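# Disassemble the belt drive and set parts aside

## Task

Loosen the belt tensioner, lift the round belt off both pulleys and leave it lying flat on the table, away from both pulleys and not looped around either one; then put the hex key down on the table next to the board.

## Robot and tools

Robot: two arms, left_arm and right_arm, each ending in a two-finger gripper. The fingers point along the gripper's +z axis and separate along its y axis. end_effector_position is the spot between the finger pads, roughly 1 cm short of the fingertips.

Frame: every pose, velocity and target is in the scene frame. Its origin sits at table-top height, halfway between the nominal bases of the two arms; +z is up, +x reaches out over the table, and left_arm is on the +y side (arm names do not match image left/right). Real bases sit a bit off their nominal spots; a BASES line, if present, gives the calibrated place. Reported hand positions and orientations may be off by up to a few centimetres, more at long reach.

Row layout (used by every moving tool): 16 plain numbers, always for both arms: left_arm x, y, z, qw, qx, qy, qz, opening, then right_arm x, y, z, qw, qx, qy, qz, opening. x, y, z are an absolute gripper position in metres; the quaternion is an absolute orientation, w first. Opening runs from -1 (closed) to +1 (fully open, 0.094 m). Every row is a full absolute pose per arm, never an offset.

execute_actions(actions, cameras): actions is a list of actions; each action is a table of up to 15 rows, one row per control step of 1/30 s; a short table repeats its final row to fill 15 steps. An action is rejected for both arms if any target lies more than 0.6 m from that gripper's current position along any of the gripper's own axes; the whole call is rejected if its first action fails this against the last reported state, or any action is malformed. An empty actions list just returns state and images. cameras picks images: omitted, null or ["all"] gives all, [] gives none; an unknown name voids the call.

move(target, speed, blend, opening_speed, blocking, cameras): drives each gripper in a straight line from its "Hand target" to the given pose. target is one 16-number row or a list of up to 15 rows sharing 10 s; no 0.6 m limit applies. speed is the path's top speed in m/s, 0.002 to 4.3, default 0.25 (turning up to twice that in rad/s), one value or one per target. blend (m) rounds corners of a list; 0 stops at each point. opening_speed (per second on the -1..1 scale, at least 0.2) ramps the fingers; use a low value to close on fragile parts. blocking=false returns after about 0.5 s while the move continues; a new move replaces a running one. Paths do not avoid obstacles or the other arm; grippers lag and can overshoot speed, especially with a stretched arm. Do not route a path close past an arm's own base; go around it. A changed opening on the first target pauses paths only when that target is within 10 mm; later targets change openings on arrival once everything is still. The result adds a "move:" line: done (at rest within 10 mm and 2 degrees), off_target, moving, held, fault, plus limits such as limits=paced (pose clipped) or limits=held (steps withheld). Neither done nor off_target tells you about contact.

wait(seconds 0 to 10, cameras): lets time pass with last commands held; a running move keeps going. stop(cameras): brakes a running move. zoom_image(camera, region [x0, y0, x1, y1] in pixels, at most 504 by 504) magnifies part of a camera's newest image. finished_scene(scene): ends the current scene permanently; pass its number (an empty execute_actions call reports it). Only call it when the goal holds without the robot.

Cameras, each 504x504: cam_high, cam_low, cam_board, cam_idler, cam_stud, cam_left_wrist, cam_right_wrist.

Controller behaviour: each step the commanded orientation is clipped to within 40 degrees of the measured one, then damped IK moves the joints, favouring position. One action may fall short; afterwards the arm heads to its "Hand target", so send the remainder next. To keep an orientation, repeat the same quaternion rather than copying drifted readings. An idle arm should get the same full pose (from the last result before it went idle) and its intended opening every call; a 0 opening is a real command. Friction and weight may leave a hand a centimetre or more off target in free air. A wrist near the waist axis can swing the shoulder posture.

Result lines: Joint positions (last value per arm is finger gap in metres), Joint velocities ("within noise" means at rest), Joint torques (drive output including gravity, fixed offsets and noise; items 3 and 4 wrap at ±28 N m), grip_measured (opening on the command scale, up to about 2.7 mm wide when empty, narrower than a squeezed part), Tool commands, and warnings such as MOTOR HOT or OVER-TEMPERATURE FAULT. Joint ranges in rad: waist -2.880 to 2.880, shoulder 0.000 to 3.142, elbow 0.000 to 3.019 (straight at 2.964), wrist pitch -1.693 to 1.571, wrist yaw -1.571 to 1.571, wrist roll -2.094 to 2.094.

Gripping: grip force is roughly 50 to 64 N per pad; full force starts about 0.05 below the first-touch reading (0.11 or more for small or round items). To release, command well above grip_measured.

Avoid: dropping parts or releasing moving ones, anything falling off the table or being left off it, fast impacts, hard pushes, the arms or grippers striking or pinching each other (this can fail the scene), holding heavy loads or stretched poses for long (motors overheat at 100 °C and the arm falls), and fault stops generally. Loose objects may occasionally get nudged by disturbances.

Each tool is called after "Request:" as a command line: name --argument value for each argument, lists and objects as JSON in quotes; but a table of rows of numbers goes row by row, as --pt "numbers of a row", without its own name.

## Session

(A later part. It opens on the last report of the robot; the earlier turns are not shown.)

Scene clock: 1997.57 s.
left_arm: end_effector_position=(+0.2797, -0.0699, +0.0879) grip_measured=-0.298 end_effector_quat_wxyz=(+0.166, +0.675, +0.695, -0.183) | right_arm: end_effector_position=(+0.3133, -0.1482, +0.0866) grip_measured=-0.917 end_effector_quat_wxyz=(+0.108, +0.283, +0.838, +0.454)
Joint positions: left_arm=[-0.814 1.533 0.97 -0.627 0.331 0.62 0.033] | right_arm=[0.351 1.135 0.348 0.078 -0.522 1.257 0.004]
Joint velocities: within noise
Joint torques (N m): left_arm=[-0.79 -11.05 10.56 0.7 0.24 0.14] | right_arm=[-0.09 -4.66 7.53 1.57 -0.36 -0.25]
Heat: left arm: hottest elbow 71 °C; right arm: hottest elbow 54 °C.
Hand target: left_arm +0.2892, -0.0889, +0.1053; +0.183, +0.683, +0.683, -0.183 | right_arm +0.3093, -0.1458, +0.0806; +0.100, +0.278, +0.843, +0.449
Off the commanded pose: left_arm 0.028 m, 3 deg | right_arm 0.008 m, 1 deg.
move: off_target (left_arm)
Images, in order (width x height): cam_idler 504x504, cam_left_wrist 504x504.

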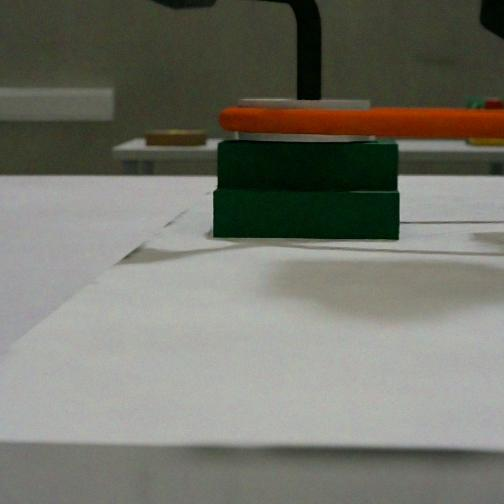

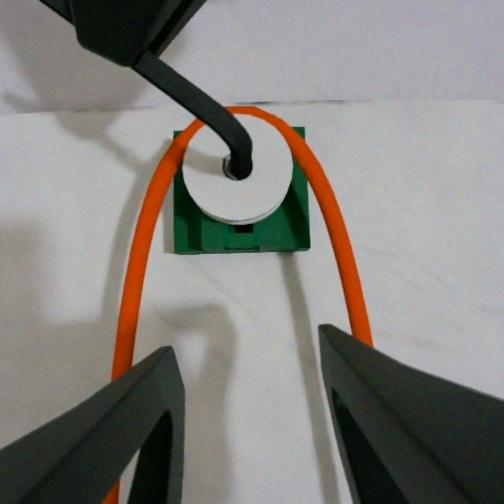

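Request:
move --pt "0.290 -0.09 0.105 0.183 0.683 0.683 -0.183 -0.3 0.3110 -0.1452 0.118 0.1049 0.2799 0.8428 0.4485 -1.0" --pt "0.290 -0.09 0.105 0.183 0.683 0.683 -0.183 -0.3 0.3334 -0.1556 0.145 0.0692 0.3363 0.8509 0.4014 -1.0" --pt "0.290 -0.09 0.105 0.183 0.683 0.683 -0.183 -0.3 0.3107 -0.1452 0.0862 0.1049 0.2799 0.8428 0.4485 -1.0" --speed '[0.08, 0.08, 0.08]' --cameras '["cam_left_wrist", "cam_idler"]'

Request:
zoom_image --camera "cam_left_wrist" --region '[213, 142, 263, 192]'

Request:
zoom_image --camera "cam_left_wrist" --region '[110, 40, 270, 200]'

Request:
zoom_image --camera "cam_idler" --region '[230, 0, 390, 160]'

Scene clock: 2041.13 s.
left_arm: end_effector_position=(+0.2795, -0.0700, +0.0879) grip_measured=-0.298 end_effector_quat_wxyz=(+0.166, +0.675, +0.695, -0.183) | right_arm: end_effector_position=(+0.3140, -0.1496, +0.0898) grip_measured=-0.917 end_effector_quat_wxyz=(+0.106, +0.290, +0.840, +0.447)
Joint positions: left_arm=[-0.815 1.533 0.97 -0.627 0.331 0.62 0.033] | right_arm=[0.352 1.119 0.361 0.031 -0.511 1.262 0.004]
Joint velocities: within noise
Joint torques (N m): left_arm=[-0.73 -10.99 10.56 0.72 0.25 0.13] | right_arm=[0.32 -4.78 7.19 2.44 -0.27 -0.23]
Heat: left arm: hottest elbow 73 °C; right arm: hottest elbow 55 °C.
Hand target: left_arm +0.2890, -0.0890, +0.1053; +0.183, +0.683, +0.683, -0.183 | right_arm +0.3106, -0.1454, +0.0863; +0.105, +0.280, +0.843, +0.448
Off the commanded pose: left_arm 0.028 m, 3 deg | right_arm 0.007 m, 1 deg.
move: off_target (left_arm)
Images, in order (width x height): cam_idler 504x504, cam_left_wrist 504x504.

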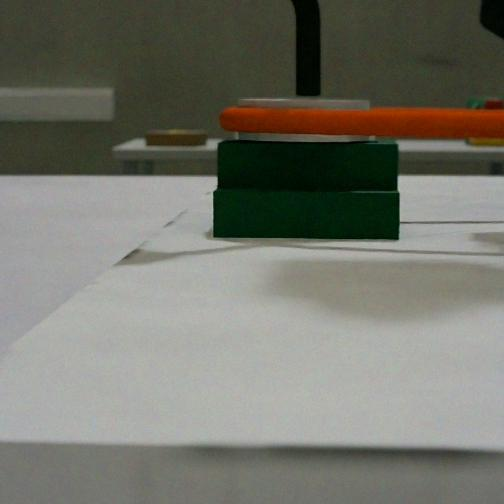

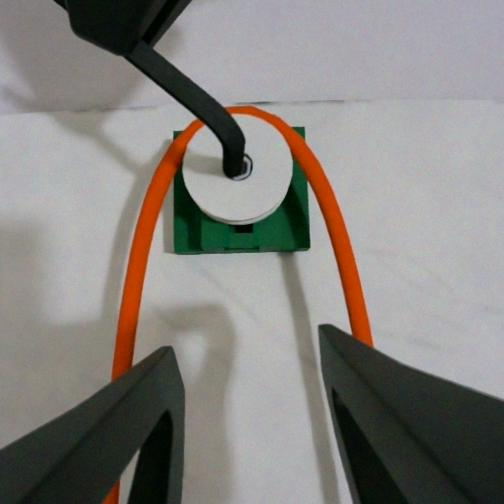

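Scaled by 10.080.

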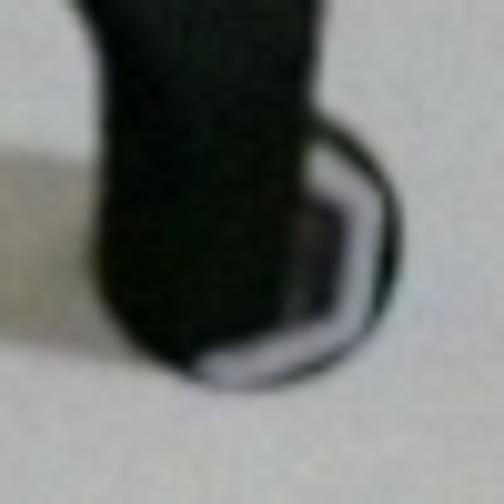

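Scaled by 3.150.

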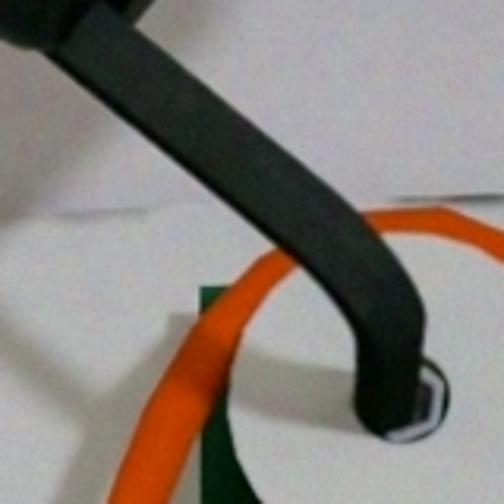

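Scaled by 3.150.

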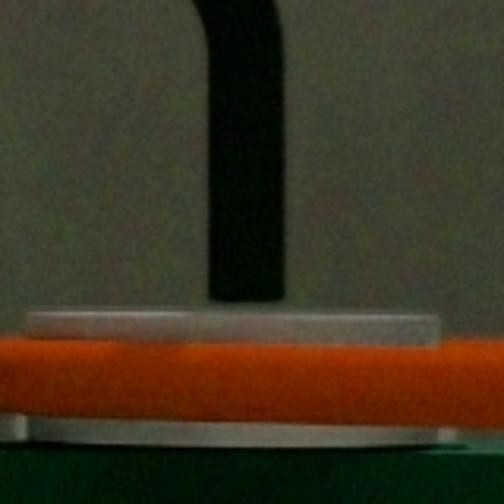

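Request:
move --pt "0.290 -0.09 0.105 0.183 0.683 0.683 -0.183 -0.3 0.3110 -0.1452 0.118 0.1049 0.2799 0.8428 0.4485 -1.0" --pt "0.290 -0.09 0.105 0.183 0.683 0.683 -0.183 -0.3 0.3292 -0.1521 0.150 0.1508 0.3060 0.8754 0.3424 -1.0" --pt "0.290 -0.09 0.105 0.183 0.683 0.683 -0.183 -0.3 0.3065 -0.1417 0.0943 0.1811 0.2444 0.8709 0.3869 -1.0" --speed '[0.08, 0.08, 0.08]' --cameras '["cam_left_wrist", "cam_idler"]'

Request:
zoom_image --camera "cam_left_wrist" --region '[213, 142, 263, 192]'

Request:
zoom_image --camera "cam_left_wrist" --region '[110, 40, 270, 200]'

Request:
zoom_image --camera "cam_idler" --region '[230, 0, 390, 160]'

Scene clock: 2103.07 s.
left_arm: end_effector_position=(+0.2795, -0.0700, +0.0879) grip_measured=-0.298 end_effector_quat_wxyz=(+0.166, +0.675, +0.695, -0.183) | right_arm: end_effector_position=(+0.3098, -0.1460, +0.0984) grip_measured=-0.917 end_effector_quat_wxyz=(+0.181, +0.255, +0.868, +0.385)
Joint positions: left_arm=[-0.815 1.533 0.97 -0.627 0.331 0.62 0.033] | right_arm=[0.465 1.034 0.376 -0.068 -0.281 1.175 0.004]
Joint velocities: within noise
Joint torques (N m): left_arm=[-0.91 -10.99 10.58 0.7 0.24 0.13] | right_arm=[0.32 -4.25 7.72 2.45 -0.18 -0.21]
Heat: left arm: hottest elbow 75 °C; right arm: hottest elbow 54 °C.
Hand target: left_arm +0.2891, -0.0890, +0.1053; +0.183, +0.683, +0.683, -0.183 | right_arm +0.3064, -0.1418, +0.0945; +0.181, +0.244, +0.871, +0.387
Off the commanded pose: left_arm 0.028 m, 3 deg | right_arm 0.007 m, 1 deg.
move: off_target (left_arm)
Images, in order (width x height): cam_idler 504x504, cam_left_wrist 504x504.

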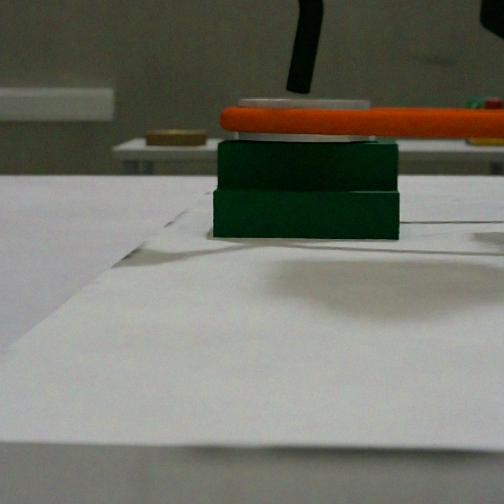

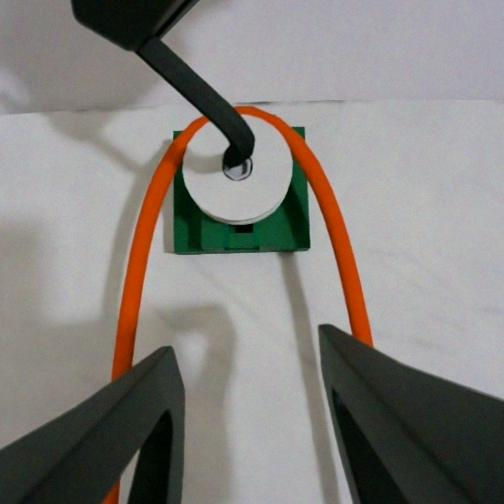

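Scaled by 10.080.

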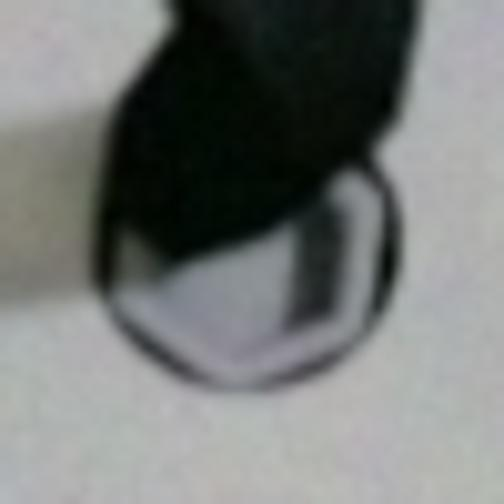

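Scaled by 3.150.

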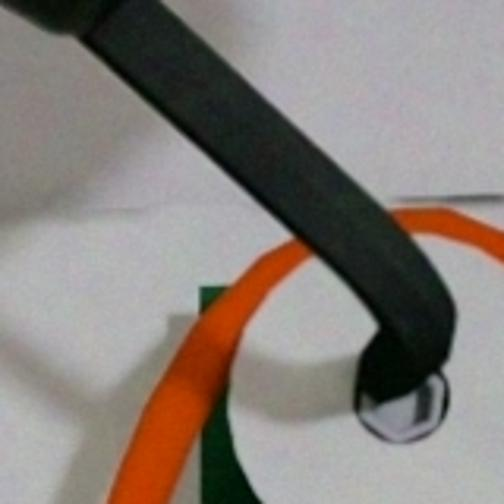

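Scaled by 3.150.

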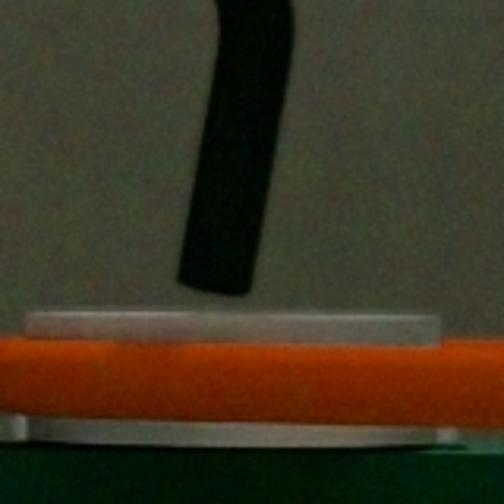

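Request:
zoom_image --camera "cam_left_wrist" --region '[218, 142, 258, 182]'

Request:
zoom_image --camera "cam_idler" --region '[270, 60, 330, 120]'

Scaled by 12.600.

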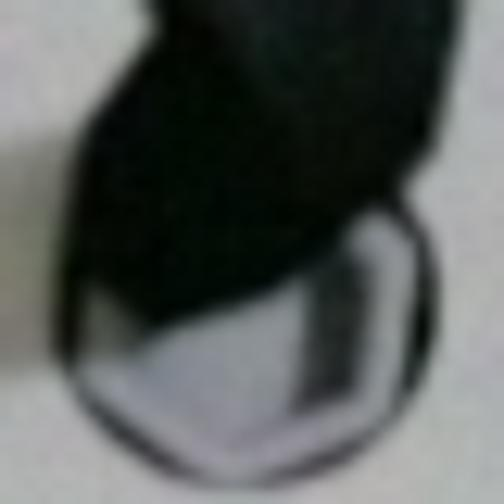

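Scaled by 8.400.

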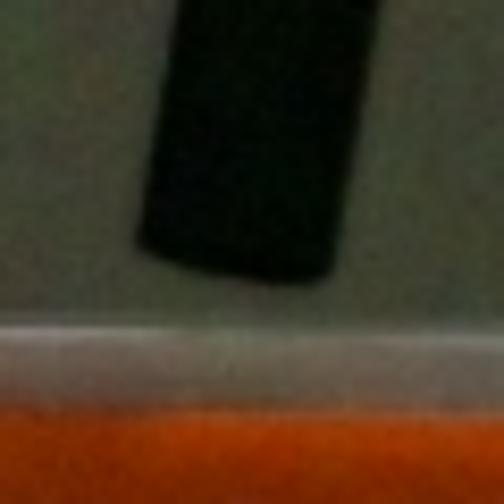

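Request:
move --pt "0.290 -0.09 0.105 0.183 0.683 0.683 -0.183 -0.3 0.3075 -0.1417 0.118 0.1811 0.2444 0.8709 0.3869 -1.0" --pt "0.290 -0.09 0.105 0.183 0.683 0.683 -0.183 -0.3 0.3283 -0.1517 0.150 0.1508 0.3060 0.8754 0.3424 -1.0" --pt "0.290 -0.09 0.105 0.183 0.683 0.683 -0.183 -0.3 0.3056 -0.1413 0.0943 0.1811 0.2444 0.8709 0.3869 -1.0" --pt "0.290 -0.09 0.105 0.183 0.683 0.683 -0.183 -0.3 0.3056 -0.1413 0.0910 0.1811 0.2444 0.8709 0.3869 -1.0" --speed '[0.08, 0.08, 0.08, 0.015]' --cameras '["cam_left_wrist", "cam_idler"]'

Request:
zoom_image --camera "cam_left_wrist" --region '[218, 142, 258, 182]'

Request:
zoom_image --camera "cam_idler" --region '[270, 60, 330, 120]'

Scene clock: 2127.83 s.
left_arm: end_effector_position=(+0.2795, -0.0700, +0.0879) grip_measured=-0.298 end_effector_quat_wxyz=(+0.166, +0.675, +0.695, -0.183) | right_arm: end_effector_position=(+0.3090, -0.1455, +0.0954) grip_measured=-0.917 end_effector_quat_wxyz=(+0.182, +0.255, +0.868, +0.385)
Joint positions: left_arm=[-0.815 1.533 0.97 -0.627 0.331 0.62 0.033] | right_arm=[0.468 1.041 0.369 -0.053 -0.279 1.177 0.004]
Joint velocities: within noise
Joint torques (N m): left_arm=[-0.73 -10.99 10.52 0.7 0.25 0.12] | right_arm=[0.5 -4.25 7.58 2.52 -0.16 -0.25]
Heat: left arm: hottest elbow 75 °C; right arm: hottest elbow 55 °C.
Hand target: left_arm +0.2891, -0.0890, +0.1053; +0.183, +0.683, +0.683, -0.183 | right_arm +0.3055, -0.1415, +0.0912; +0.181, +0.244, +0.871, +0.387
Off the commanded pose: left_arm 0.028 m, 3 deg | right_arm 0.007 m, 1 deg.
move: off_target (left_arm)
Images, in order (width x height): cam_idler 504x504, cam_left_wrist 504x504.

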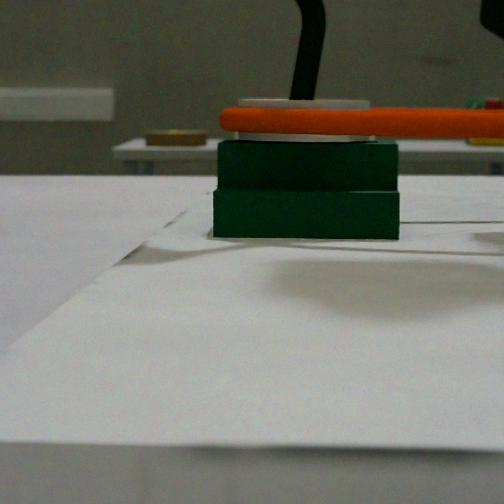

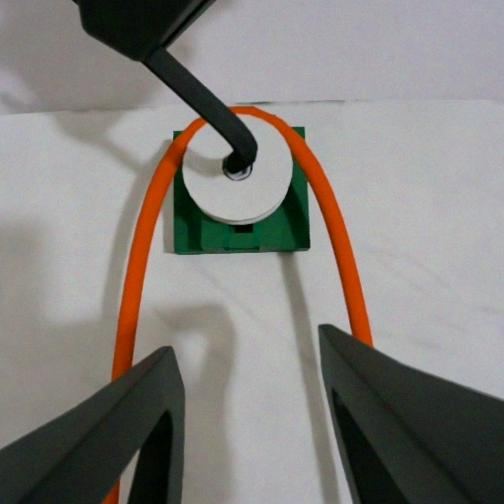

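Scaled by 12.600.

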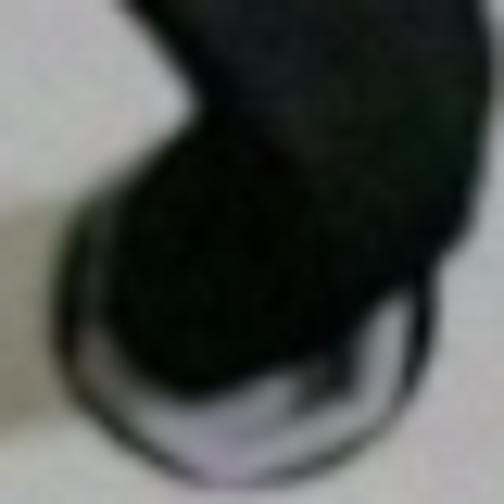

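Scaled by 8.400.

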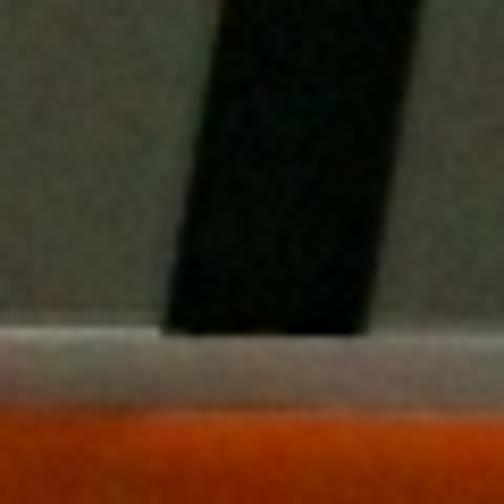

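Request:
move --pt "0.290 -0.09 0.105 0.183 0.683 0.683 -0.183 -0.3 0.3046 -0.1404 0.0908 0.1811 0.2444 0.8709 0.3869 -1.0" --speed '[0.01]' --cameras '["cam_left_wrist", "cam_idler"]'

Request:
zoom_image --camera "cam_left_wrist" --region '[218, 142, 258, 182]'

Request:
zoom_image --camera "cam_idler" --region '[270, 60, 330, 120]'

Scene clock: 2134.50 s.
left_arm: end_effector_position=(+0.2795, -0.0700, +0.0879) grip_measured=-0.298 end_effector_quat_wxyz=(+0.166, +0.675, +0.695, -0.183) | right_arm: end_effector_position=(+0.3084, -0.1445, +0.0951) grip_measured=-0.917 end_effector_quat_wxyz=(+0.182, +0.253, +0.869, +0.385)
Joint positions: left_arm=[-0.815 1.533 0.97 -0.627 0.331 0.62 0.033] | right_arm=[0.472 1.042 0.369 -0.052 -0.278 1.176 0.004]
Joint velocities: within noise
Joint torques (N m): left_arm=[-0.79 -11.05 10.56 0.73 0.25 0.13] | right_arm=[0.73 -4.37 7.57 2.61 -0.1 -0.2]
Heat: left arm: hottest elbow 75 °C; right arm: hottest elbow 55 °C.
Hand target: left_arm +0.2891, -0.0890, +0.1053; +0.183, +0.683, +0.683, -0.183 | right_arm +0.3044, -0.1406, +0.0908; +0.181, +0.244, +0.871, +0.387
Off the commanded pose: left_arm 0.028 m, 3 deg | right_arm 0.007 m, 1 deg.
move: off_target (left_arm)
Images, in order (width x height): cam_idler 504x504, cam_left_wrist 504x504.

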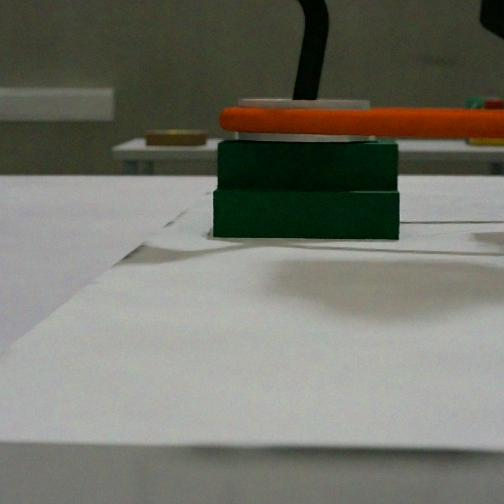

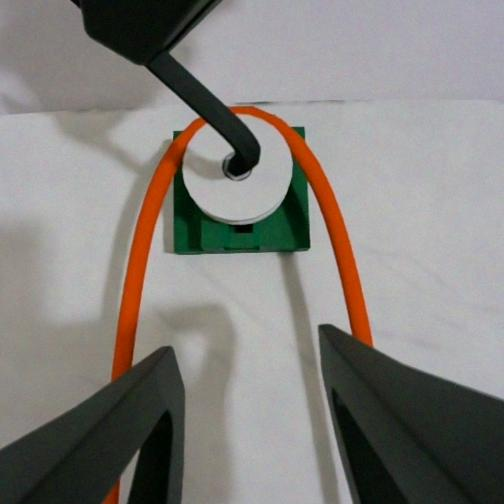

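Scaled by 12.600.

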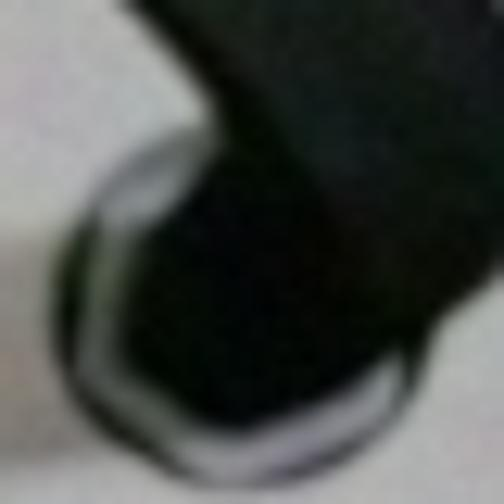

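Scaled by 8.400.

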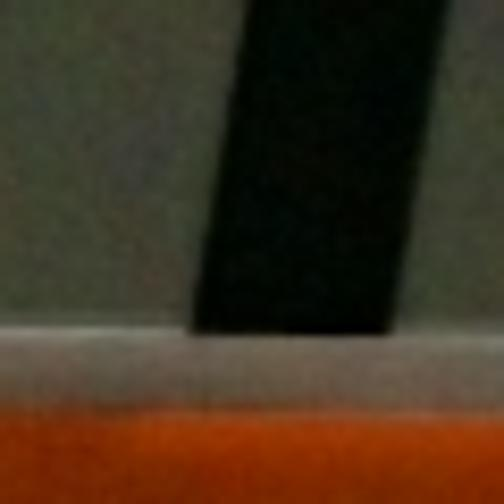

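Request:
move --pt "0.290 -0.09 0.105 0.183 0.683 0.683 -0.183 -0.3 0.3089 -0.1473 0.0908 0.1855 0.2543 0.8681 0.3848 -1.0" --pt "0.290 -0.09 0.105 0.183 0.683 0.683 -0.183 -0.3 0.3113 -0.1496 0.0873 0.1430 0.2751 0.8597 0.4058 -1.0" --speed '[0.02, 0.015]' --cameras '["cam_left_wrist", "cam_idler"]'

Request:
zoom_image --camera "cam_left_wrist" --region '[218, 142, 258, 182]'

Request:
zoom_image --camera "cam_idler" --region '[270, 60, 330, 120]'

Scene clock: 2171.27 s.
left_arm: end_effector_position=(+0.2795, -0.0700, +0.0879) grip_measured=-0.298 end_effector_quat_wxyz=(+0.166, +0.675, +0.695, -0.183) | right_arm: end_effector_position=(+0.3096, -0.1474, +0.0917) grip_measured=-0.917 end_effector_quat_wxyz=(+0.147, +0.267, +0.861, +0.407)
Joint positions: left_arm=[-0.815 1.533 0.97 -0.627 0.331 0.62 0.033] | right_arm=[0.419 1.069 0.369 -0.039 -0.378 1.199 0.004]
Joint velocities: within noise
Joint torques (N m): left_arm=[-0.79 -10.99 10.55 0.72 0.24 0.12] | right_arm=[-1.44 -4.13 8.03 2.13 -0.37 -0.08]
Heat: left arm: hottest elbow 76 °C; right arm: hottest elbow 53 °C.
Hand target: left_arm +0.2891, -0.0890, +0.1053; +0.183, +0.683, +0.683, -0.183 | right_arm +0.3112, -0.1497, +0.0874; +0.143, +0.275, +0.860, +0.406
Off the commanded pose: left_arm 0.028 m, 3 deg | right_arm 0.005 m, 1 deg.
move: off_target (left_arm)
Images, in order (width x height): cam_idler 504x504, cam_left_wrist 504x504.

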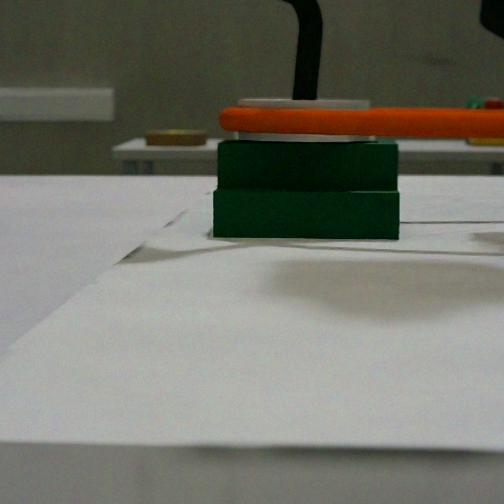

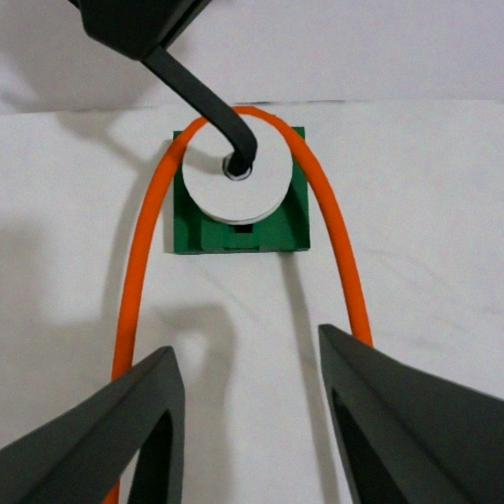

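Scaled by 12.600.

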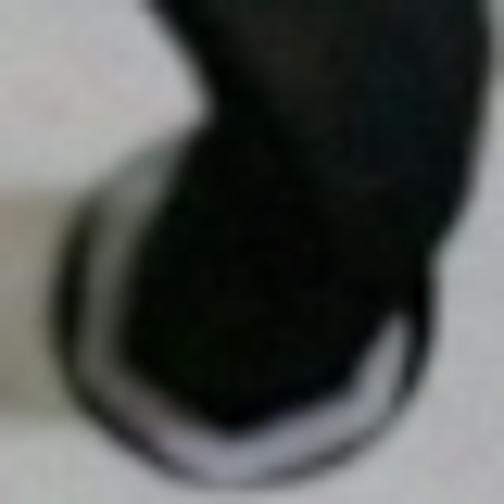

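Scaled by 8.400.

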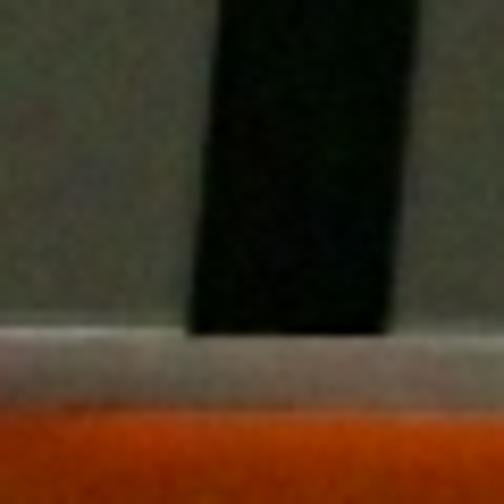

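Request:
move --pt "0.290 -0.09 0.105 0.183 0.683 0.683 -0.183 -0.3 0.3133 -0.1514 0.0834 0.1003 0.2954 0.8498 0.4259 -1.0" --speed '[0.015]' --cameras '["cam_left_wrist", "cam_idler"]'

Request:
zoom_image --camera "cam_left_wrist" --region '[218, 142, 258, 182]'

Request:
zoom_image --camera "cam_idler" --region '[230, 0, 390, 160]'

Scene clock: 2178.53 s.
left_arm: end_effector_position=(+0.2795, -0.0700, +0.0879) grip_measured=-0.298 end_effector_quat_wxyz=(+0.166, +0.675, +0.695, -0.183) | right_arm: end_effector_position=(+0.3106, -0.1506, +0.0873) grip_measured=-0.917 end_effector_quat_wxyz=(+0.108, +0.287, +0.850, +0.429)
Joint positions: left_arm=[-0.815 1.533 0.97 -0.627 0.331 0.62 0.033] | right_arm=[0.366 1.105 0.369 -0.021 -0.479 1.239 0.004]
Joint velocities: within noise
Joint torques (N m): left_arm=[-0.79 -11.05 10.58 0.73 0.25 0.13] | right_arm=[-1.32 -4.01 8.53 1.62 -0.44 -0.09]
Heat: left arm: hottest elbow 76 °C; right arm: hottest elbow 53 °C.
Hand target: left_arm +0.2891, -0.0890, +0.1053; +0.183, +0.683, +0.683, -0.183 | right_arm +0.3131, -0.1515, +0.0834; +0.100, +0.295, +0.849, +0.426
Off the commanded pose: left_arm 0.028 m, 3 deg | right_arm 0.005 m, 1 deg.
move: off_target (left_arm)
Images, in order (width x height): cam_idler 504x504, cam_left_wrist 504x504.

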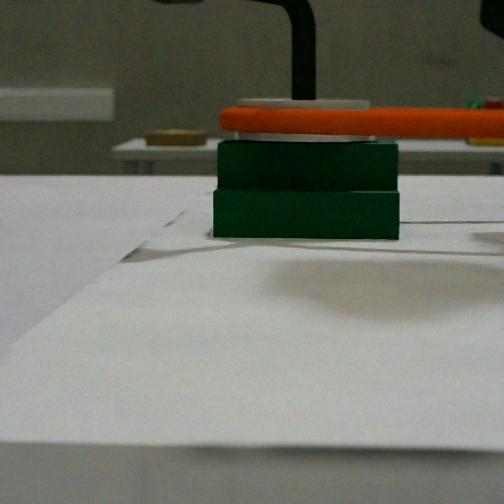

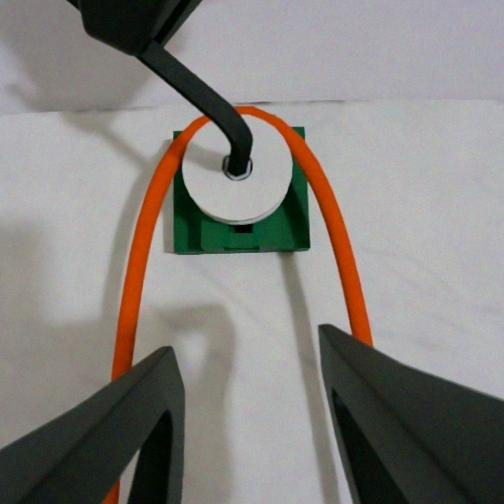

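Scaled by 12.600.

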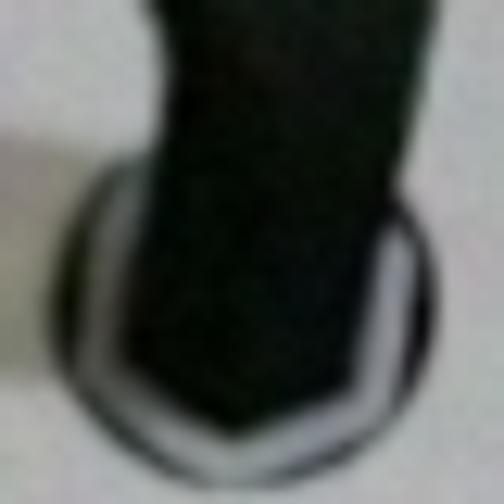

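Scaled by 3.150.

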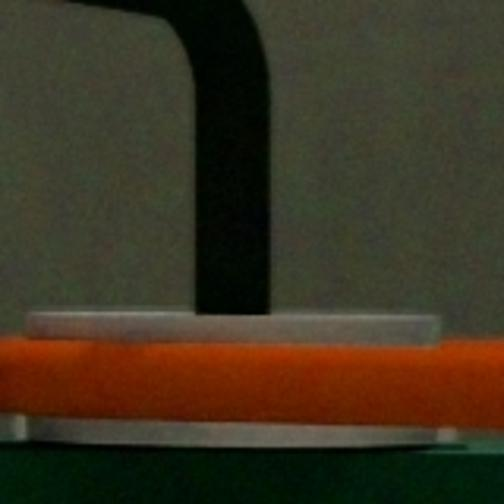

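Request:
move --pt "0.290 -0.09 0.105 0.183 0.683 0.683 -0.183 -0.3 0.3133 -0.1514 0.0805 0.1003 0.2954 0.8498 0.4259 -1.0" --speed '[0.01]' --cameras '["cam_left_wrist", "cam_idler"]'

Request:
zoom_image --camera "cam_left_wrist" --region '[218, 142, 258, 182]'

Request:
zoom_image --camera "cam_idler" --region '[230, 0, 390, 160]'

Scene clock: 2182.97 s.
left_arm: end_effector_position=(+0.2795, -0.0700, +0.0879) grip_measured=-0.298 end_effector_quat_wxyz=(+0.166, +0.675, +0.695, -0.183) | right_arm: end_effector_position=(+0.3118, -0.1502, +0.0867) grip_measured=-0.917 end_effector_quat_wxyz=(+0.108, +0.287, +0.849, +0.430)
Joint positions: left_arm=[-0.815 1.533 0.97 -0.627 0.331 0.62 0.033] | right_arm=[0.365 1.112 0.369 -0.011 -0.482 1.24 0.004]
Joint velocities: within noise
Joint torques (N m): left_arm=[-0.79 -11.05 10.55 0.73 0.25 0.12] | right_arm=[-1.26 -3.49 8.16 1.73 -0.36 -0.1]
Heat: left arm: hottest elbow 76 °C; right arm: hottest elbow 53 °C.
Hand target: left_arm +0.2891, -0.0890, +0.1053; +0.183, +0.683, +0.683, -0.183 | right_arm +0.3131, -0.1516, +0.0806; +0.100, +0.295, +0.849, +0.426
Off the commanded pose: left_arm 0.028 m, 3 deg | right_arm 0.007 m, 1 deg.
move: off_target (left_arm)
Images, in order (width x height): cam_idler 504x504, cam_left_wrist 504x504.

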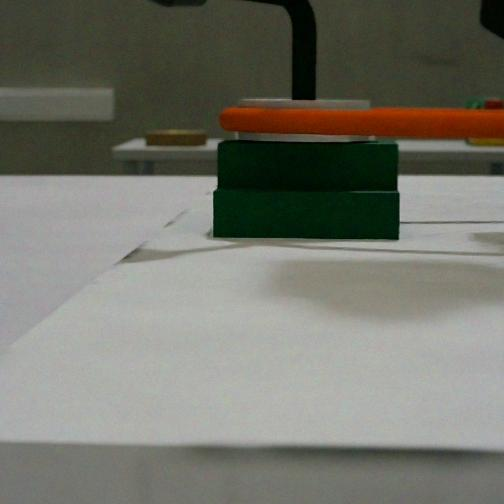

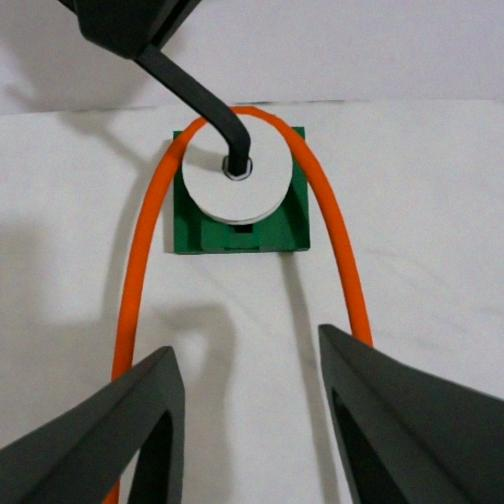

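Scaled by 12.600.

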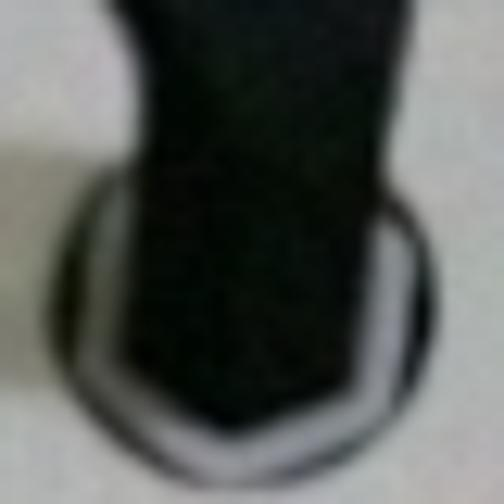

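Scaled by 3.150.

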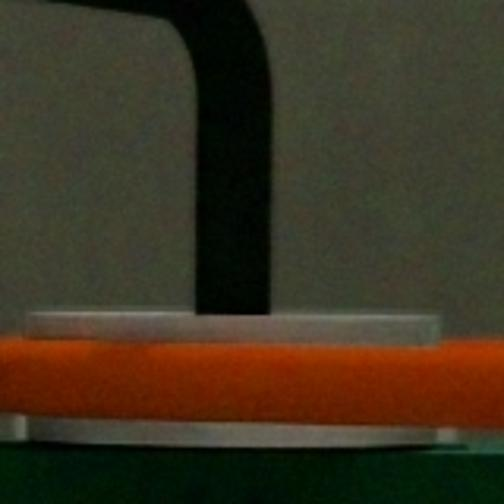

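Request:
execute_actions --actions '[]' --cameras '["cam_stud", "cam_board"]'

Request:
zoom_image --camera "cam_board" --region '[40, 140, 120, 220]'

Request:
zoom_image --camera "cam_stud" --region '[0, 220, 150, 370]'

Scene clock: 2194.47 s.
left_arm: end_effector_position=(+0.2795, -0.0700, +0.0879) grip_measured=-0.298 end_effector_quat_wxyz=(+0.166, +0.675, +0.695, -0.183) | right_arm: end_effector_position=(+0.3118, -0.1501, +0.0867) grip_measured=-0.917 end_effector_quat_wxyz=(+0.108, +0.288, +0.849, +0.430)
Joint positions: left_arm=[-0.815 1.533 0.97 -0.627 0.331 0.62 0.033] | right_arm=[0.365 1.112 0.369 -0.011 -0.482 1.241 0.004]
Joint velocities: within noise
Joint torques (N m): left_arm=[-0.79 -10.99 10.55 0.72 0.25 0.13] | right_arm=[-1.26 -3.9 8.14 1.73 -0.34 -0.11]
Heat: left arm: hottest elbow 77 °C; right arm: hottest elbow 54 °C.
Hand target: left_arm +0.2891, -0.0890, +0.1053; +0.183, +0.683, +0.683, -0.183 | right_arm +0.3130, -0.1515, +0.0806; +0.100, +0.295, +0.849, +0.426
Tool commands: left_gripper/opening=-0.3 right_gripper/opening=-1.0
Off the commanded pose: left_arm 0.028 m, 3 deg | right_arm 0.006 m, 1 deg.
Images, in order (width x height): cam_board 504x504, cam_stud 504x504.

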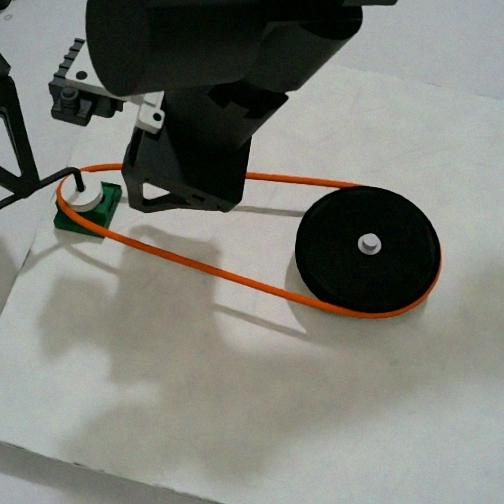

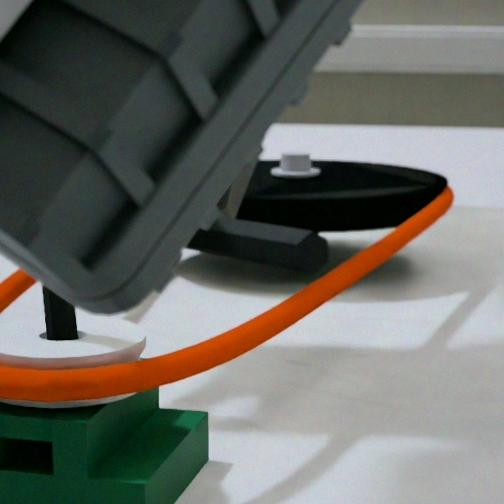

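Scaled by 6.300.

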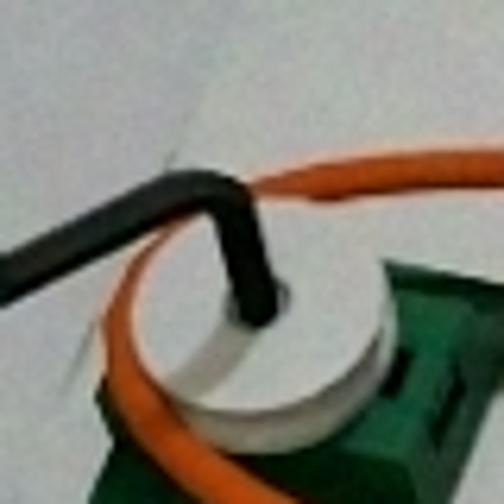

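Scaled by 3.360.

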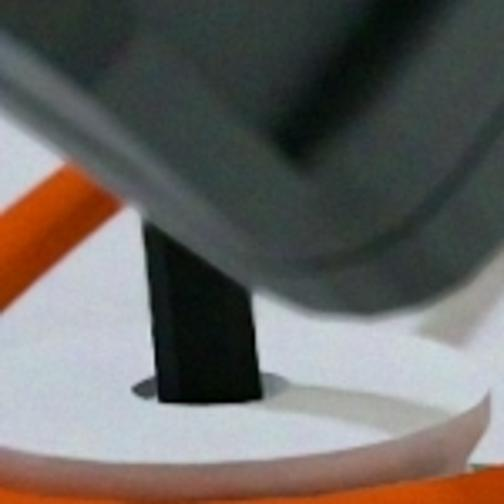

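Request:
move --pt "0.290 -0.09 0.105 0.183 0.683 0.683 -0.183 -0.3 0.3150 -0.1514 0.0798 0.0706 0.3101 0.8528 0.4153 -1.0" --speed '[0.01]' --cameras '["cam_left_wrist", "cam_idler", "cam_stud"]'

Request:
zoom_image --camera "cam_left_wrist" --region '[218, 142, 258, 182]'

Request:
zoom_image --camera "cam_idler" --region '[230, 0, 390, 160]'

Request:
zoom_image --camera "cam_stud" --region '[0, 220, 150, 370]'

Scene clock: 2205.87 s.
left_arm: end_effector_position=(+0.2795, -0.0700, +0.0879) grip_measured=-0.298 end_effector_quat_wxyz=(+0.166, +0.675, +0.695, -0.183) | right_arm: end_effector_position=(+0.3129, -0.1505, +0.0851) grip_measured=-0.917 end_effector_quat_wxyz=(+0.086, +0.299, +0.850, +0.425)
Joint positions: left_arm=[-0.815 1.533 0.97 -0.627 0.331 0.62 0.033] | right_arm=[0.352 1.129 0.392 -0.057 -0.508 1.25 0.004]
Joint velocities: within noise
Joint torques (N m): left_arm=[-0.79 -11.05 10.56 0.72 0.24 0.13] | right_arm=[-1.26 -4.19 9.33 0.43 -0.39 -0.11]
Heat: left arm: hottest elbow 77 °C; right arm: hottest elbow 54 °C.
Hand target: left_arm +0.2891, -0.0890, +0.1053; +0.183, +0.683, +0.683, -0.183 | right_arm +0.3148, -0.1515, +0.0799; +0.071, +0.310, +0.852, +0.415
Off the commanded pose: left_arm 0.028 m, 3 deg | right_arm 0.006 m, 2 deg.
move: off_target (left_arm)
Images, in order (width x height): cam_idler 504x504, cam_stud 504x504, cam_left_wrist 504x504.

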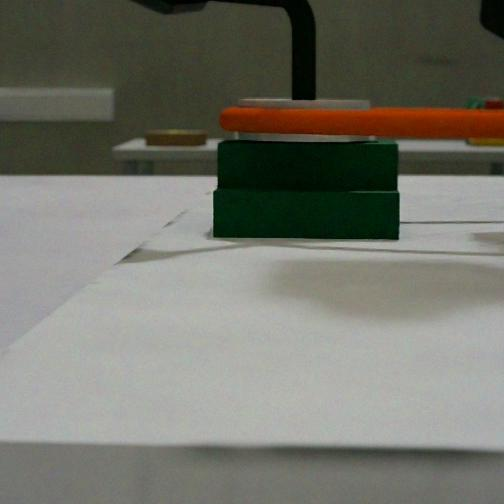

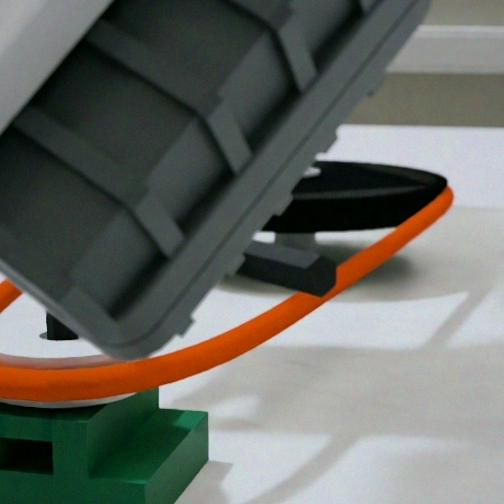

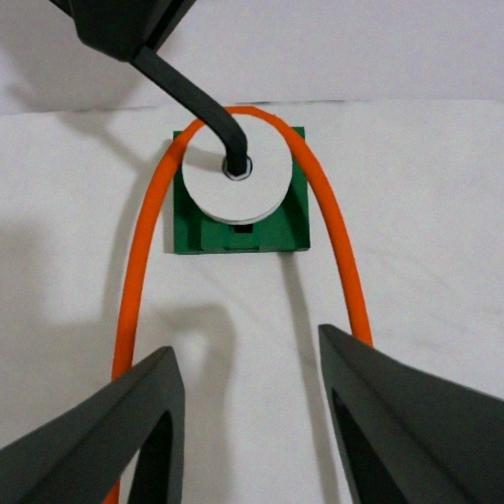

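Scaled by 12.600.

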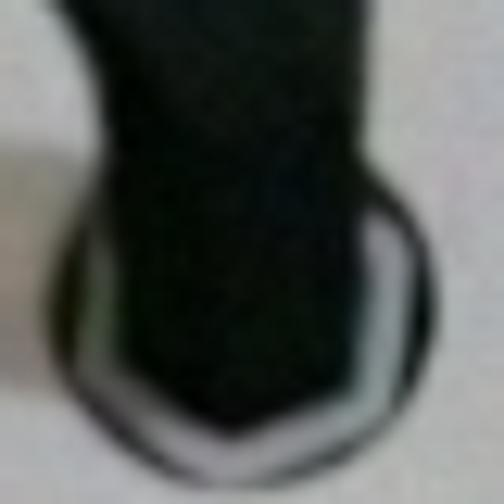

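Scaled by 3.150.

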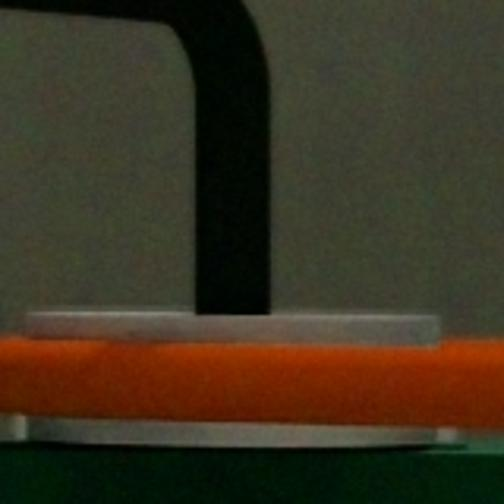

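Scaled by 3.360.

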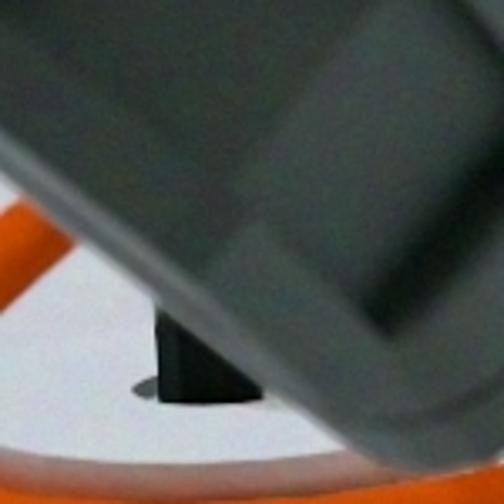

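Request:
move --pt "0.290 -0.09 0.105 0.183 0.683 0.683 -0.183 -0.3 0.3150 -0.1514 0.0818 0.0706 0.3101 0.8528 0.4153 -1.0" --pt "0.290 -0.09 0.105 0.183 0.683 0.683 -0.183 -0.3 0.3150 -0.1514 0.0818 0.0679 0.3089 0.8532 0.4158 -1.0" --speed '[0.01, 0.01]' --cameras '["cam_left_wrist"]'

Request:
zoom_image --camera "cam_left_wrist" --region '[218, 142, 258, 182]'

Scene clock: 2220.50 s.
left_arm: end_effector_position=(+0.2795, -0.0700, +0.0879) grip_measured=-0.298 end_effector_quat_wxyz=(+0.166, +0.675, +0.695, -0.183) | right_arm: end_effector_position=(+0.3128, -0.1507, +0.0854) grip_measured=-0.917 end_effector_quat_wxyz=(+0.081, +0.301, +0.850, +0.424)
Joint positions: left_arm=[-0.815 1.533 0.97 -0.627 0.331 0.62 0.033] | right_arm=[0.349 1.129 0.397 -0.07 -0.513 1.251 0.004]
Joint velocities: within noise
Joint torques (N m): left_arm=[-0.73 -11.05 10.56 0.72 0.24 0.13] | right_arm=[-1.26 -4.19 9.43 0.27 -0.45 -0.14]
Heat: left arm: hottest elbow 77 °C; right arm: hottest elbow 56 °C.
Hand target: left_arm +0.2891, -0.0890, +0.1053; +0.183, +0.683, +0.683, -0.183 | right_arm +0.3149, -0.1515, +0.0819; +0.068, +0.309, +0.853, +0.416
Off the commanded pose: left_arm 0.028 m, 3 deg | right_arm 0.004 m, 2 deg.
move: off_target (left_arm)
Images, in order (width x height): cam_left_wrist 504x504.

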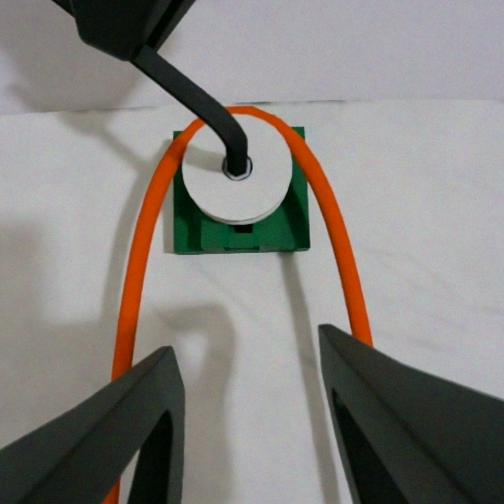

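Scaled by 12.600.

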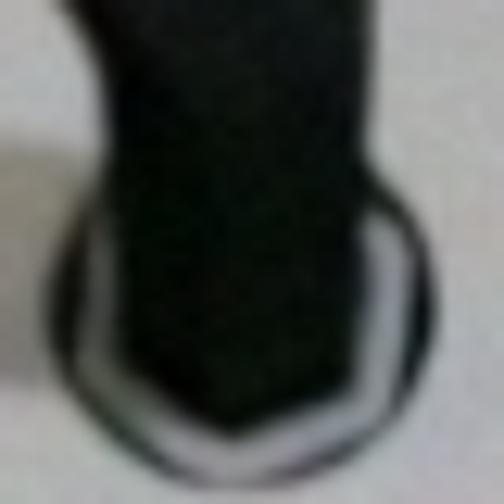

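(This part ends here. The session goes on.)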